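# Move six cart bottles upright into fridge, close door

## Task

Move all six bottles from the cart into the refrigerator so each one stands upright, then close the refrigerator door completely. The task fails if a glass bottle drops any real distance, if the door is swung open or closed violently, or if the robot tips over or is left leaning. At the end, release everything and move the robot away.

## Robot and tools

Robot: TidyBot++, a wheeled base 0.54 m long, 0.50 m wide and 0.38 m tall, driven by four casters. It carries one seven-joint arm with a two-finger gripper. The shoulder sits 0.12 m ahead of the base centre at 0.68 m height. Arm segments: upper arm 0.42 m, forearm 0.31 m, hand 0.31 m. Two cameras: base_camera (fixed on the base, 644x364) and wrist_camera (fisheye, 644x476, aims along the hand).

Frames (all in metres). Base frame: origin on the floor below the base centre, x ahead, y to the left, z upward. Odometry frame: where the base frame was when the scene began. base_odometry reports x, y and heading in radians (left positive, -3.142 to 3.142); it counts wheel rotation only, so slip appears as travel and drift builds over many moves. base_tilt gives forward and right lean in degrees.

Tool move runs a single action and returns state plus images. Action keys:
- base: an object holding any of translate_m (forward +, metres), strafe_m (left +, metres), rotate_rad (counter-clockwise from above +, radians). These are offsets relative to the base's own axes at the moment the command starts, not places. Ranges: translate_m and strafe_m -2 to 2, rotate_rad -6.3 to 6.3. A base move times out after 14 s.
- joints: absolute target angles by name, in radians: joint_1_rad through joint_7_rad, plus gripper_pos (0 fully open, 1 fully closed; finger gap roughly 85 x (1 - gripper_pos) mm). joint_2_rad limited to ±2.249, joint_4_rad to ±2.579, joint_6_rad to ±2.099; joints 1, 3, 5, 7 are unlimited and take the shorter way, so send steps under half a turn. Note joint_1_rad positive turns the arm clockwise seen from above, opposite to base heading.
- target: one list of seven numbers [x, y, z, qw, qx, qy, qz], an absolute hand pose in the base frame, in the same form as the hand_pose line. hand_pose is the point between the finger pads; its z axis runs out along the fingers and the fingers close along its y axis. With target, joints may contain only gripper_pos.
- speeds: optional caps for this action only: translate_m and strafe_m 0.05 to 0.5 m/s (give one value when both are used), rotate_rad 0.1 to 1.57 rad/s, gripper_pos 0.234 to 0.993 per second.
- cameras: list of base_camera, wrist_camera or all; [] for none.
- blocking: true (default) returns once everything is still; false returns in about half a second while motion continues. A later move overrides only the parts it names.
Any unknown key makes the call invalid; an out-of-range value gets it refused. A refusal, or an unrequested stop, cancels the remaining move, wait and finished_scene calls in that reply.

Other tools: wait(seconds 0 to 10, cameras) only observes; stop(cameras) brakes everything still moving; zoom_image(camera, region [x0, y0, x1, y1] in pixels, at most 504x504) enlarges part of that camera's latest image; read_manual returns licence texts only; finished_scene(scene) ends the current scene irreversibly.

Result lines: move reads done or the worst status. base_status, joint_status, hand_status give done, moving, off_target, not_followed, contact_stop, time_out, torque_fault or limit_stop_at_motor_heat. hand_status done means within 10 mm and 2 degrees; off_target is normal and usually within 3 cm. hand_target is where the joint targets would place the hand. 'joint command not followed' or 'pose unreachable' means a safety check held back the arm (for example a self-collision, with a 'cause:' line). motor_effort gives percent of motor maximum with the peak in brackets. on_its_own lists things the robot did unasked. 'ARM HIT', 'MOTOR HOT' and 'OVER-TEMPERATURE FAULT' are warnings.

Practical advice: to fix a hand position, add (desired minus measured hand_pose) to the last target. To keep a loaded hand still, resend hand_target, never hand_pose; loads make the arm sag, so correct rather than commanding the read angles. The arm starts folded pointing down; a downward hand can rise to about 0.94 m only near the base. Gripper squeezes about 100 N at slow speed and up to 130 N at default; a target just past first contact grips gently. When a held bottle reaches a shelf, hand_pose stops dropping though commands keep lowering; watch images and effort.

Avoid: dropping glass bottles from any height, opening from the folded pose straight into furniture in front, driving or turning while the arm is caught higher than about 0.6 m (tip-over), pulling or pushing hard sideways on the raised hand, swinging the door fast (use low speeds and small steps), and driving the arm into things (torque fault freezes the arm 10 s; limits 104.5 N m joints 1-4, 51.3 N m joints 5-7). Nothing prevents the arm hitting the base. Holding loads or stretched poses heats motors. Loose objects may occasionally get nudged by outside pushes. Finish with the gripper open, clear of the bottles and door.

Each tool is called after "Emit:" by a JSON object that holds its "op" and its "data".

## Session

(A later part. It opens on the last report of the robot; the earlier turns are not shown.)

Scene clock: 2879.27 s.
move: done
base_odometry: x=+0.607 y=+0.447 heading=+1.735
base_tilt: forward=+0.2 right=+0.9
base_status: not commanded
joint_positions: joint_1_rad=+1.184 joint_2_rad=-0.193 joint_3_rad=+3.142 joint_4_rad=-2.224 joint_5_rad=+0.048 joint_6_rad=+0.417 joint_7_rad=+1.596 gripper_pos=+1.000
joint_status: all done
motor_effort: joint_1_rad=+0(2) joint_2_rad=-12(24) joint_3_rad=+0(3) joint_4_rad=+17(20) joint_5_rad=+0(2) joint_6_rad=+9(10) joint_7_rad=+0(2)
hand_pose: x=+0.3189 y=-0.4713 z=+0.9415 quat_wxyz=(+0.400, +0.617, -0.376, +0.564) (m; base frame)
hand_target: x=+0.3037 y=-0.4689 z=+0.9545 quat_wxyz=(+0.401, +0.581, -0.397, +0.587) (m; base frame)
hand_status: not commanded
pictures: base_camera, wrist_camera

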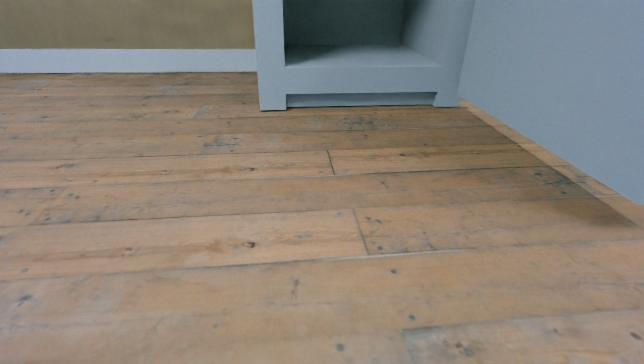

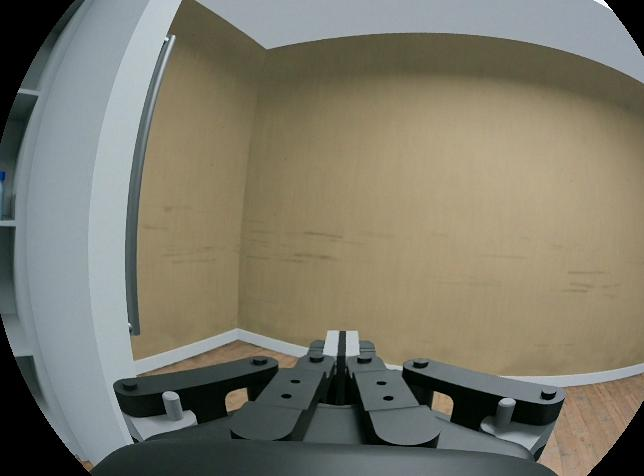

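Emit:
{"op": "move", "data": {"joints": {"joint_1_rad": 0.0}, "base": {"rotate_rad": 1.738}, "speeds": {"rotate_rad": 1.2}, "cameras": ["wrist_camera", "base_camera"]}}

Scene clock: 3111.37 s.
move: done
base_odometry: x=+0.607 y=+0.447 heading=-2.811
base_tilt: forward=+0.2 right=+0.8
base_status: done
joint_positions: joint_1_rad=+0.009 joint_2_rad=-0.193 joint_3_rad=+3.142 joint_4_rad=-2.224 joint_5_rad=+0.048 joint_6_rad=+0.420 joint_7_rad=+1.596 gripper_pos=+1.000
joint_status: all done
motor_effort: joint_1_rad=+0(2) joint_2_rad=-12(14) joint_3_rad=-1(3) joint_4_rad=+17(18) joint_5_rad=-1(1) joint_6_rad=+9(9) joint_7_rad=-1(1)
hand_pose: x=+0.6309 y=+0.0025 z=+0.9426 quat_wxyz=(+0.020, +0.721, +0.028, +0.692) (m; base frame)
hand_target: x=+0.6229 y=+0.0022 z=+0.9545 quat_wxyz=(-0.001, +0.703, +0.000, +0.711) (m; base frame)
hand_status: not commanded
pictures: base_camera, wrist_camera

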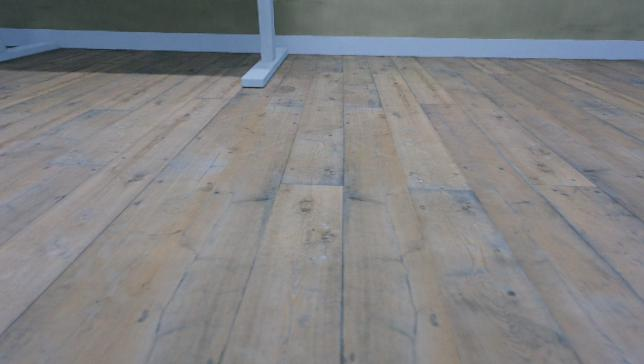

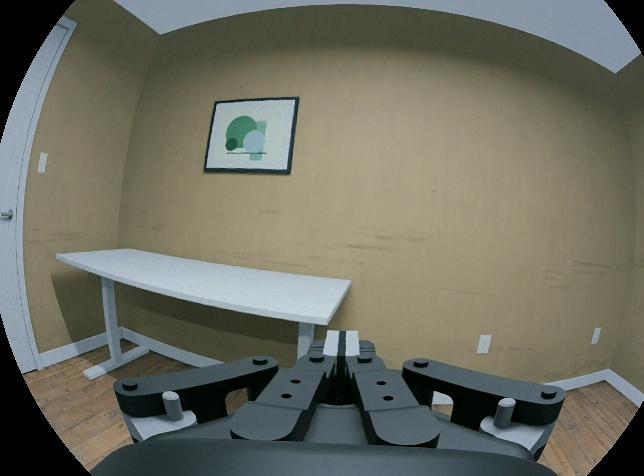

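Emit:
{"op": "move", "data": {"base": {"translate_m": -1.5}, "speeds": {"translate_m": 0.5}, "cameras": ["wrist_camera", "base_camera"]}}

Scene clock: 3123.17 s.
move: done
base_odometry: x=+2.026 y=+0.934 heading=-2.810
base_tilt: forward=+0.1 right=+0.8
base_status: done
joint_positions: joint_1_rad=+0.009 joint_2_rad=-0.205 joint_3_rad=+3.142 joint_4_rad=-2.227 joint_5_rad=+0.048 joint_6_rad=+0.423 joint_7_rad=+1.596 gripper_pos=+1.000
joint_status: not commanded
motor_effort: joint_1_rad=+0(1) joint_2_rad=-12(15) joint_3_rad=+0(1) joint_4_rad=+18(18) joint_5_rad=-1(1) joint_6_rad=+10(10) joint_7_rad=-1(1)
hand_pose: x=+0.6275 y=+0.0026 z=+0.9478 quat_wxyz=(+0.020, +0.717, +0.028, +0.697) (m; base frame)
hand_target: x=+0.6229 y=+0.0022 z=+0.9545 quat_wxyz=(-0.001, +0.703, +0.000, +0.711) (m; base frame)
hand_status: not commanded
pictures: base_camera, wrist_camera

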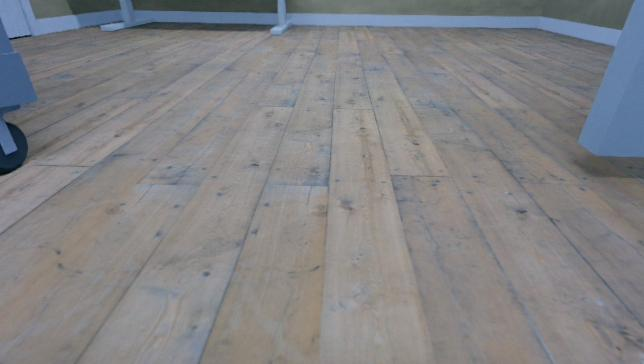

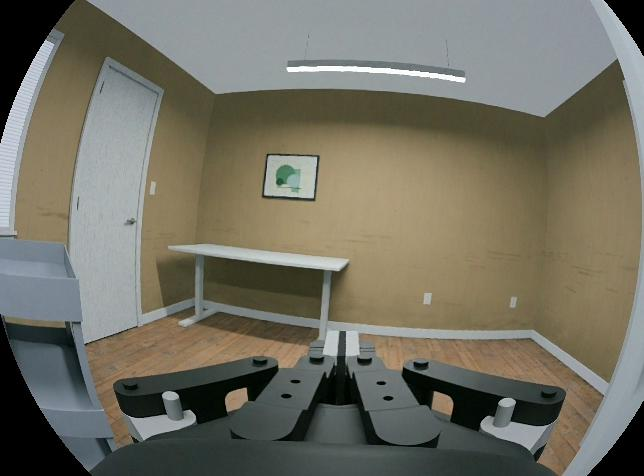

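Emit:
{"op": "move", "data": {"base": {"strafe_m": -0.715}, "speeds": {"strafe_m": 0.4}, "cameras": ["wrist_camera", "base_camera"]}}

Scene clock: 3145.63 s.
move: done
base_odometry: x=+1.794 y=+1.610 heading=-2.811
base_tilt: forward=+0.2 right=+0.9
base_status: done
joint_positions: joint_1_rad=+0.008 joint_2_rad=-0.205 joint_3_rad=+3.142 joint_4_rad=-2.227 joint_5_rad=+0.048 joint_6_rad=+0.423 joint_7_rad=+1.596 gripper_pos=+1.000
joint_status: not commanded
motor_effort: joint_1_rad=+0(2) joint_2_rad=-12(12) joint_3_rad=+0(2) joint_4_rad=+17(18) joint_5_rad=-1(2) joint_6_rad=+9(10) joint_7_rad=+1(1)
hand_pose: x=+0.6275 y=+0.0031 z=+0.9480 quat_wxyz=(+0.020, +0.716, +0.029, +0.697) (m; base frame)
hand_target: x=+0.6229 y=+0.0022 z=+0.9545 quat_wxyz=(-0.001, +0.703, +0.000, +0.711) (m; base frame)
hand_status: not commanded
pictures: base_camera, wrist_camera

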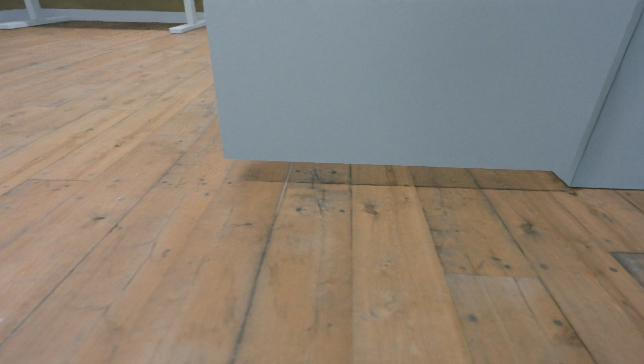

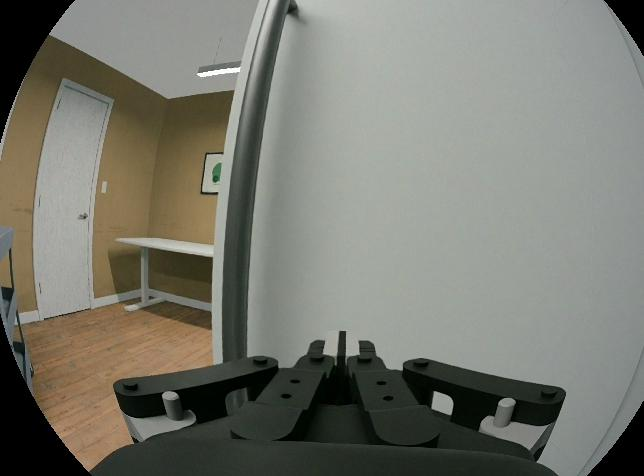

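Emit:
{"op": "move", "data": {"base": {"translate_m": 0.15}, "speeds": {"translate_m": 0.25}, "cameras": ["wrist_camera", "base_camera"]}}

Scene clock: 3197.03 s.
move: done
base_odometry: x=+1.652 y=+1.562 heading=-2.811
base_tilt: forward=+0.2 right=+0.9
base_status: done
joint_positions: joint_1_rad=+0.008 joint_2_rad=-0.207 joint_3_rad=+3.142 joint_4_rad=-2.227 joint_5_rad=+0.048 joint_6_rad=+0.424 joint_7_rad=+1.596 gripper_pos=+1.000
joint_status: not commanded
motor_effort: joint_1_rad=+0(0) joint_2_rad=-11(14) joint_3_rad=+0(1) joint_4_rad=+17(18) joint_5_rad=+0(1) joint_6_rad=+8(10) joint_7_rad=+0(1)
hand_pose: x=+0.6268 y=+0.0031 z=+0.9491 quat_wxyz=(+0.020, +0.715, +0.029, +0.698) (m; base frame)
hand_target: x=+0.6229 y=+0.0022 z=+0.9545 quat_wxyz=(-0.001, +0.703, +0.000, +0.711) (m; base frame)
hand_status: not commanded
pictures: base_camera, wrist_camera

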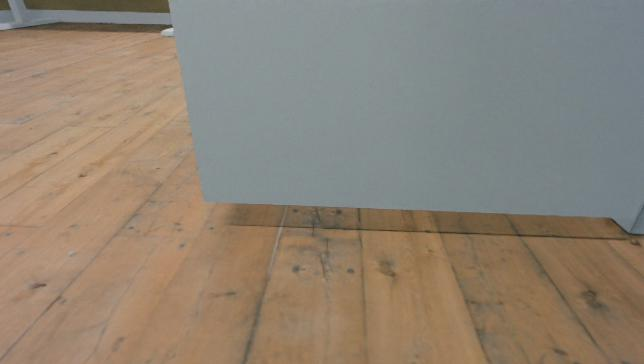

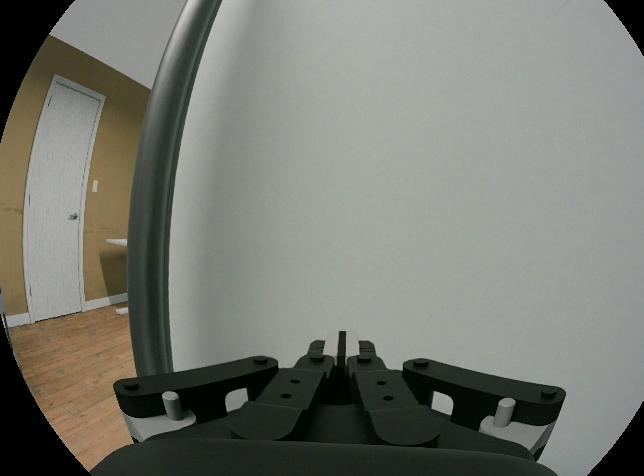

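Emit:
{"op": "move", "data": {"base": {"translate_m": 0.015}, "speeds": {"translate_m": 0.1}, "cameras": ["wrist_camera"]}}

Scene clock: 3227.60 s.
move: done
base_odometry: x=+1.637 y=+1.557 heading=-2.811
base_tilt: forward=+0.2 right=+0.8
base_status: done
joint_positions: joint_1_rad=+0.008 joint_2_rad=-0.208 joint_3_rad=+3.142 joint_4_rad=-2.228 joint_5_rad=+0.048 joint_6_rad=+0.424 joint_7_rad=+1.596 gripper_pos=+1.000
joint_status: not commanded
motor_effort: joint_1_rad=+0(1) joint_2_rad=-11(14) joint_3_rad=+0(1) joint_4_rad=+17(18) joint_5_rad=-1(1) joint_6_rad=+9(10) joint_7_rad=+0(1)
hand_pose: x=+0.6266 y=+0.0031 z=+0.9491 quat_wxyz=(+0.020, +0.715, +0.029, +0.698) (m; base frame)
hand_target: x=+0.6229 y=+0.0022 z=+0.9545 quat_wxyz=(-0.001, +0.703, +0.000, +0.711) (m; base frame)
hand_status: not commanded
pictures: wrist_camera

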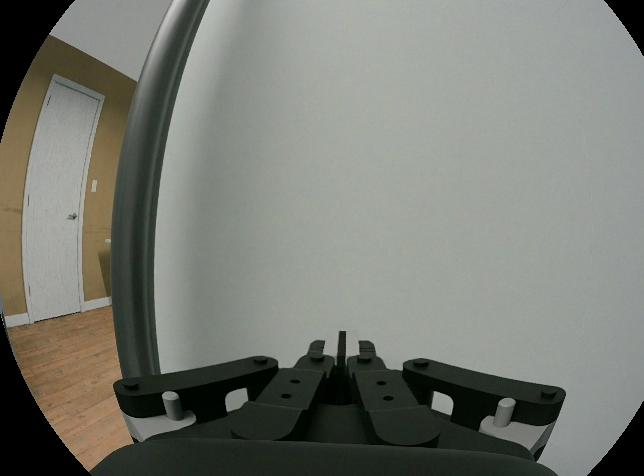

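Emit:
{"op": "move", "data": {"base": {"translate_m": 0.30, "strafe_m": 0.28, "rotate_rad": -0.5}, "speeds": {"translate_m": 0.22, "rotate_rad": 0.24}, "cameras": ["wrist_camera", "base_camera"]}}

Scene clock: 3238.80 s.
move: done
base_odometry: x=+1.444 y=+1.195 heading=+2.972
base_tilt: forward=+0.1 right=+0.9
base_status: done
joint_positions: joint_1_rad=+0.004 joint_2_rad=-0.222 joint_3_rad=+3.140 joint_4_rad=-2.243 joint_5_rad=+0.048 joint_6_rad=+0.428 joint_7_rad=+1.596 gripper_pos=+1.000
joint_status: not commanded
motor_effort: joint_1_rad=+0(4) joint_2_rad=-11(12) joint_3_rad=-2(4) joint_4_rad=+17(22) joint_5_rad=-1(2) joint_6_rad=+9(10) joint_7_rad=+0(1)
hand_pose: x=+0.6207 y=+0.0063 z=+0.9485 quat_wxyz=(+0.018, +0.714, +0.031, +0.699) (m; base frame)
hand_target: x=+0.6229 y=+0.0022 z=+0.9545 quat_wxyz=(-0.001, +0.703, +0.000, +0.711) (m; base frame)
hand_status: not commanded
pictures: base_camera, wrist_camera

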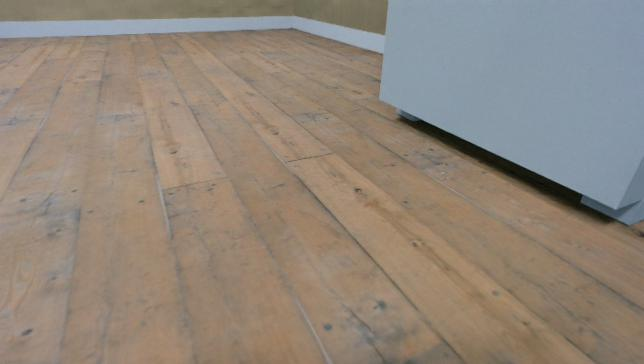

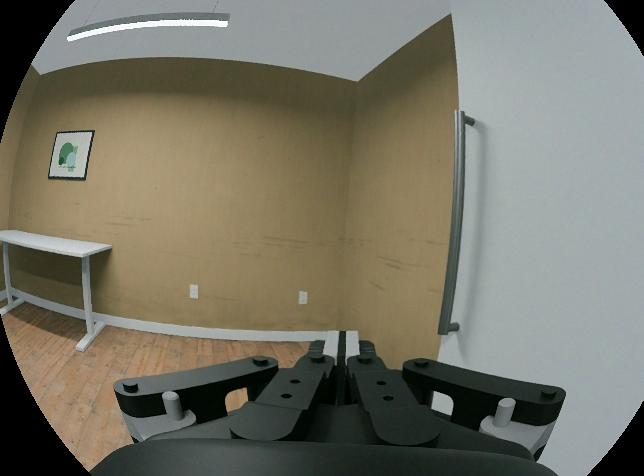

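Emit:
{"op": "wait", "data": {"seconds": 0.3, "cameras": ["wrist_camera", "base_camera"]}}

Scene clock: 3264.33 s.
base_odometry: x=+1.444 y=+1.195 heading=+2.972
base_tilt: forward=+0.1 right=+0.9
base_status: done
joint_positions: joint_1_rad=+0.004 joint_2_rad=-0.222 joint_3_rad=+3.140 joint_4_rad=-2.243 joint_5_rad=+0.048 joint_6_rad=+0.428 joint_7_rad=+1.596 gripper_pos=+1.000
joint_status: not commanded
motor_effort: joint_1_rad=+0(4) joint_2_rad=-11(12) joint_3_rad=+0(4) joint_4_rad=+17(22) joint_5_rad=-1(2) joint_6_rad=+9(10) joint_7_rad=+0(1)
hand_pose: x=+0.6207 y=+0.0063 z=+0.9485 quat_wxyz=(+0.018, +0.714, +0.031, +0.699) (m; base frame)
hand_target: x=+0.6229 y=+0.0022 z=+0.9545 quat_wxyz=(-0.001, +0.703, +0.000, +0.711) (m; base frame)
hand_status: not commanded
wait: 0.30 s; at rest from the start
pictures: base_camera, wrist_camera

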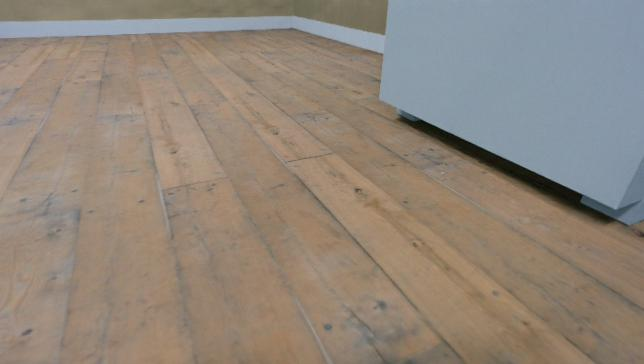

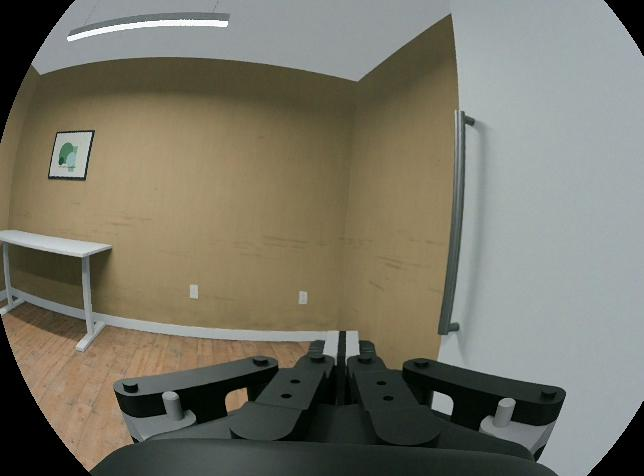

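Emit:
{"op": "move", "data": {"base": {"translate_m": 0.765, "strafe_m": 0.532, "rotate_rad": -1.237}, "speeds": {"translate_m": 0.5, "rotate_rad": 0.7}, "cameras": ["wrist_camera", "base_camera"]}}

Scene clock: 3307.03 s.
move: done
base_odometry: x=+0.600 y=+0.799 heading=+1.734
base_tilt: forward=+0.1 right=+0.8
base_status: done
joint_positions: joint_1_rad=+0.004 joint_2_rad=-0.222 joint_3_rad=+3.140 joint_4_rad=-2.243 joint_5_rad=+0.048 joint_6_rad=+0.428 joint_7_rad=+1.596 gripper_pos=+1.000
joint_status: not commanded
motor_effort: joint_1_rad=+0(1) joint_2_rad=-11(12) joint_3_rad=-1(3) joint_4_rad=+17(18) joint_5_rad=-1(2) joint_6_rad=+9(10) joint_7_rad=-1(1)
hand_pose: x=+0.6207 y=+0.0063 z=+0.9485 quat_wxyz=(+0.018, +0.714, +0.031, +0.699) (m; base frame)
hand_target: x=+0.6229 y=+0.0022 z=+0.9545 quat_wxyz=(-0.001, +0.703, +0.000, +0.711) (m; base frame)
hand_status: not commanded
pictures: base_camera, wrist_camera

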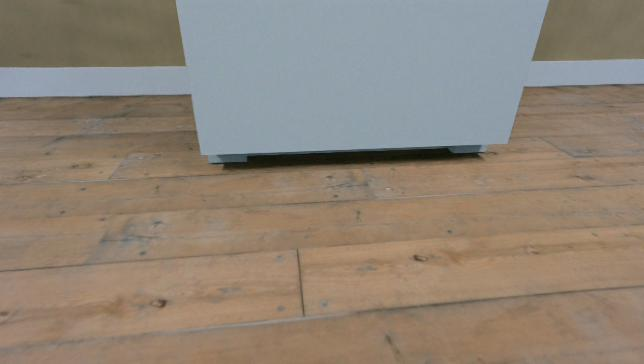

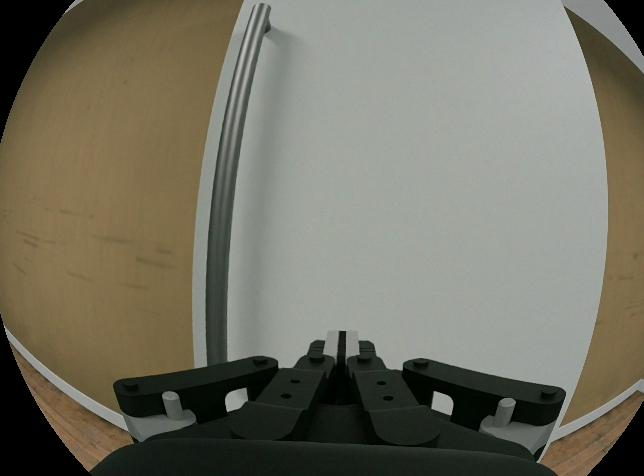

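Emit:
{"op": "zoom_image", "data": {"camera": "base_camera", "region": [170, 100, 540, 190]}}

Scaled by 1.362.

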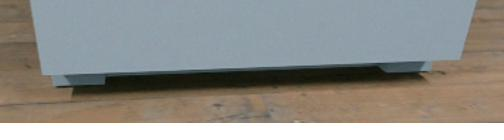

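Emit:
{"op": "move", "data": {"base": {"translate_m": 0.185}, "speeds": {"translate_m": 0.2}, "cameras": ["wrist_camera"]}}

Scene clock: 3356.00 s.
move: done
base_odometry: x=+0.570 y=+0.982 heading=+1.734
base_tilt: forward=+0.2 right=+0.9
base_status: done
joint_positions: joint_1_rad=+0.004 joint_2_rad=-0.220 joint_3_rad=+3.140 joint_4_rad=-2.243 joint_5_rad=+0.048 joint_6_rad=+0.428 joint_7_rad=+1.596 gripper_pos=+1.000
joint_status: not commanded
motor_effort: joint_1_rad=+0(1) joint_2_rad=-11(13) joint_3_rad=+1(1) joint_4_rad=+18(18) joint_5_rad=-1(1) joint_6_rad=+9(10) joint_7_rad=+0(1)
hand_pose: x=+0.6212 y=+0.0063 z=+0.9476 quat_wxyz=(+0.018, +0.715, +0.031, +0.698) (m; base frame)
hand_target: x=+0.6229 y=+0.0022 z=+0.9545 quat_wxyz=(-0.001, +0.703, +0.000, +0.711) (m; base frame)
hand_status: not commanded
pictures: wrist_camera

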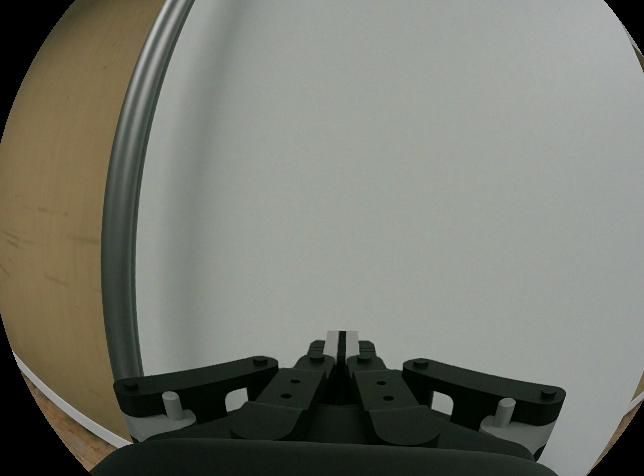

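Emit:
{"op": "move", "data": {"base": {"translate_m": 0.03}, "speeds": {"translate_m": 0.08}, "cameras": []}}

Emit:
{"op": "move", "data": {"base": {"translate_m": 0.015}, "speeds": {"translate_m": 0.05}, "cameras": ["wrist_camera"]}}

Scene clock: 3365.87 s.
move: done
base_odometry: x=+0.565 y=+1.012 heading=+1.735
base_tilt: forward=+0.3 right=+0.8
base_status: done
joint_positions: joint_1_rad=+0.004 joint_2_rad=-0.219 joint_3_rad=+3.140 joint_4_rad=-2.243 joint_5_rad=+0.048 joint_6_rad=+0.428 joint_7_rad=+1.596 gripper_pos=+1.000
joint_status: not commanded
motor_effort: joint_1_rad=+0(1) joint_2_rad=-11(13) joint_3_rad=-1(1) joint_4_rad=+17(18) joint_5_rad=+0(1) joint_6_rad=+9(10) joint_7_rad=+0(1)
hand_pose: x=+0.6214 y=+0.0063 z=+0.9472 quat_wxyz=(+0.018, +0.715, +0.031, +0.698) (m; base frame)
hand_target: x=+0.6229 y=+0.0022 z=+0.9545 quat_wxyz=(-0.001, +0.703, +0.000, +0.711) (m; base frame)
hand_status: not commanded
pictures: none
No camera images: "cameras" was empty.

Scene clock: 3366.63 s.
move: done
base_odometry: x=+0.562 y=+1.027 heading=+1.735
base_tilt: forward=+0.1 right=+0.9
base_status: done
joint_positions: joint_1_rad=+0.004 joint_2_rad=-0.219 joint_3_rad=+3.140 joint_4_rad=-2.243 joint_5_rad=+0.048 joint_6_rad=+0.428 joint_7_rad=+1.596 gripper_pos=+1.000
joint_status: not commanded
motor_effort: joint_1_rad=+0(1) joint_2_rad=-11(14) joint_3_rad=+0(1) joint_4_rad=+17(18) joint_5_rad=-1(1) joint_6_rad=+9(9) joint_7_rad=+0(1)
hand_pose: x=+0.6215 y=+0.0063 z=+0.9469 quat_wxyz=(+0.018, +0.715, +0.031, +0.698) (m; base frame)
hand_target: x=+0.6229 y=+0.0022 z=+0.9545 quat_wxyz=(-0.001, +0.703, +0.000, +0.711) (m; base frame)
hand_status: not commanded
pictures: wrist_camera

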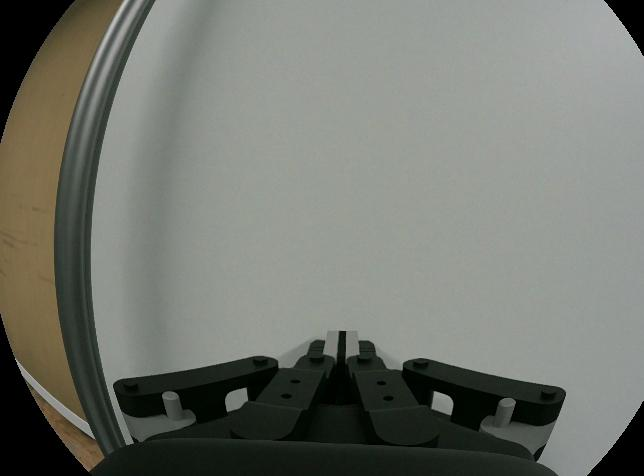

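Emit:
{"op": "move", "data": {"base": {"translate_m": 0.012}, "speeds": {"translate_m": 0.05}, "cameras": []}}

Emit:
{"op": "move", "data": {"base": {"translate_m": 0.012}, "speeds": {"translate_m": 0.05}, "cameras": ["wrist_camera"]}}

Scene clock: 3371.13 s.
move: done
base_odometry: x=+0.560 y=+1.038 heading=+1.735
base_tilt: forward=+0.2 right=+0.9
base_status: done
joint_positions: joint_1_rad=+0.004 joint_2_rad=-0.237 joint_3_rad=+3.140 joint_4_rad=-2.257 joint_5_rad=+0.048 joint_6_rad=+0.429 joint_7_rad=+1.596 gripper_pos=+1.000
joint_status: not commanded
motor_effort: joint_1_rad=-1(2) joint_2_rad=-6(11) joint_3_rad=-1(2) joint_4_rad=+21(24) joint_5_rad=+0(1) joint_6_rad=+9(12) joint_7_rad=+0(1)
hand_pose: x=+0.6146 y=+0.0063 z=+0.9474 quat_wxyz=(+0.018, +0.714, +0.031, +0.699) (m; base frame)
hand_target: x=+0.6229 y=+0.0022 z=+0.9545 quat_wxyz=(-0.001, +0.703, +0.000, +0.711) (m; base frame)
hand_status: not commanded
pictures: none
No camera images: "cameras" was empty.

Scene clock: 3371.77 s.
move: done
base_odometry: x=+0.558 y=+1.050 heading=+1.736
base_tilt: forward=+0.2 right=+0.9
base_status: done
joint_positions: joint_1_rad=+0.004 joint_2_rad=-0.265 joint_3_rad=+3.140 joint_4_rad=-2.281 joint_5_rad=+0.048 joint_6_rad=+0.429 joint_7_rad=+1.596 gripper_pos=+1.000
joint_status: not commanded
motor_effort: joint_1_rad=-3(3) joint_2_rad=-1(7) joint_3_rad=-2(3) joint_4_rad=+25(28) joint_5_rad=+1(1) joint_6_rad=+11(12) joint_7_rad=-1(1)
hand_pose: x=+0.6037 y=+0.0062 z=+0.9471 quat_wxyz=(+0.018, +0.712, +0.031, +0.701) (m; base frame)
hand_target: x=+0.6229 y=+0.0022 z=+0.9545 quat_wxyz=(-0.001, +0.703, +0.000, +0.711) (m; base frame)
hand_status: not commanded
pictures: wrist_camera

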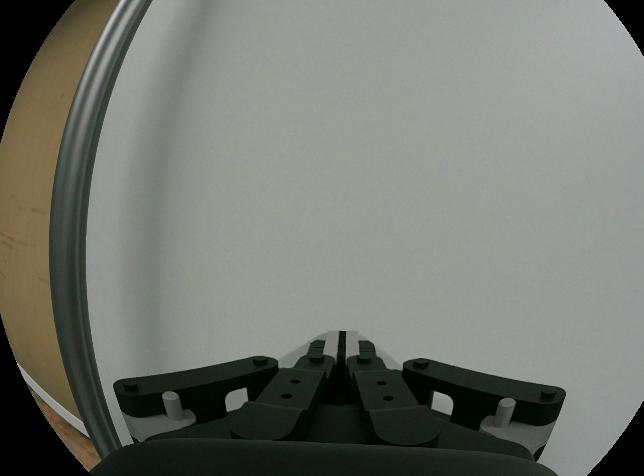

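Emit:
{"op": "move", "data": {"base": {"translate_m": -0.45}, "speeds": {"translate_m": 0.4}, "cameras": ["wrist_camera", "base_camera"]}}

Scene clock: 3384.30 s.
move: done
base_odometry: x=+0.632 y=+0.606 heading=+1.736
base_tilt: forward=+0.2 right=+0.8
base_status: done
joint_positions: joint_1_rad=+0.003 joint_2_rad=-0.212 joint_3_rad=+3.140 joint_4_rad=-2.246 joint_5_rad=+0.048 joint_6_rad=+0.432 joint_7_rad=+1.596 gripper_pos=+1.000
joint_status: not commanded
motor_effort: joint_1_rad=+0(3) joint_2_rad=-12(14) joint_3_rad=+0(3) joint_4_rad=+17(24) joint_5_rad=-1(1) joint_6_rad=+9(10) joint_7_rad=+0(1)
hand_pose: x=+0.6226 y=+0.0069 z=+0.9429 quat_wxyz=(+0.018, +0.717, +0.031, +0.696) (m; base frame)
hand_target: x=+0.6229 y=+0.0022 z=+0.9545 quat_wxyz=(-0.001, +0.703, +0.000, +0.711) (m; base frame)
hand_status: not commanded
pictures: base_camera, wrist_camera

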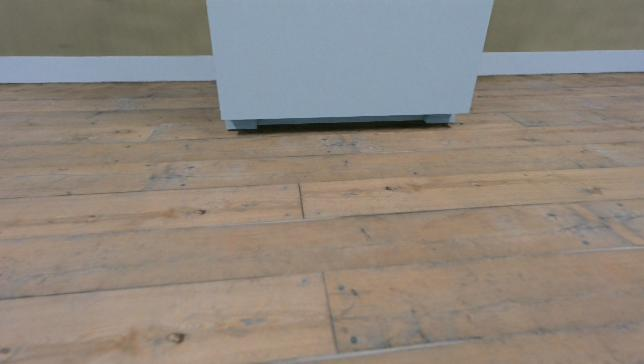

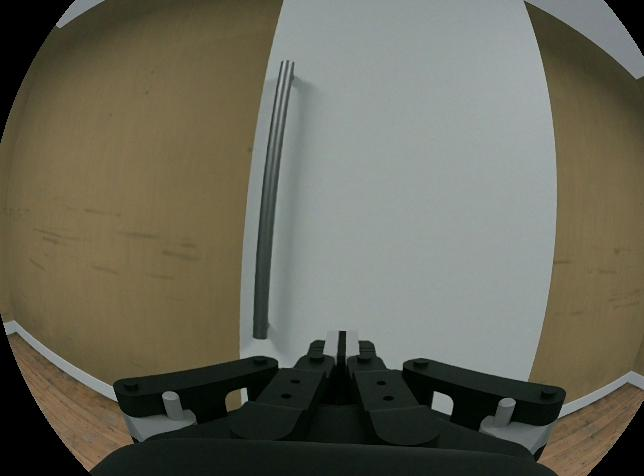

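Emit:
{"op": "zoom_image", "data": {"camera": "base_camera", "region": [200, 80, 500, 150]}}

Scaled by 1.680.

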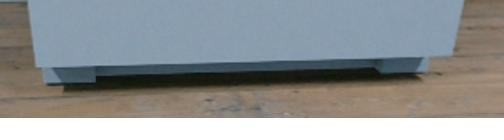

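Emit:
{"op": "finished_scene", "data": {"scene": 2}}

The scene is finished: the task was done.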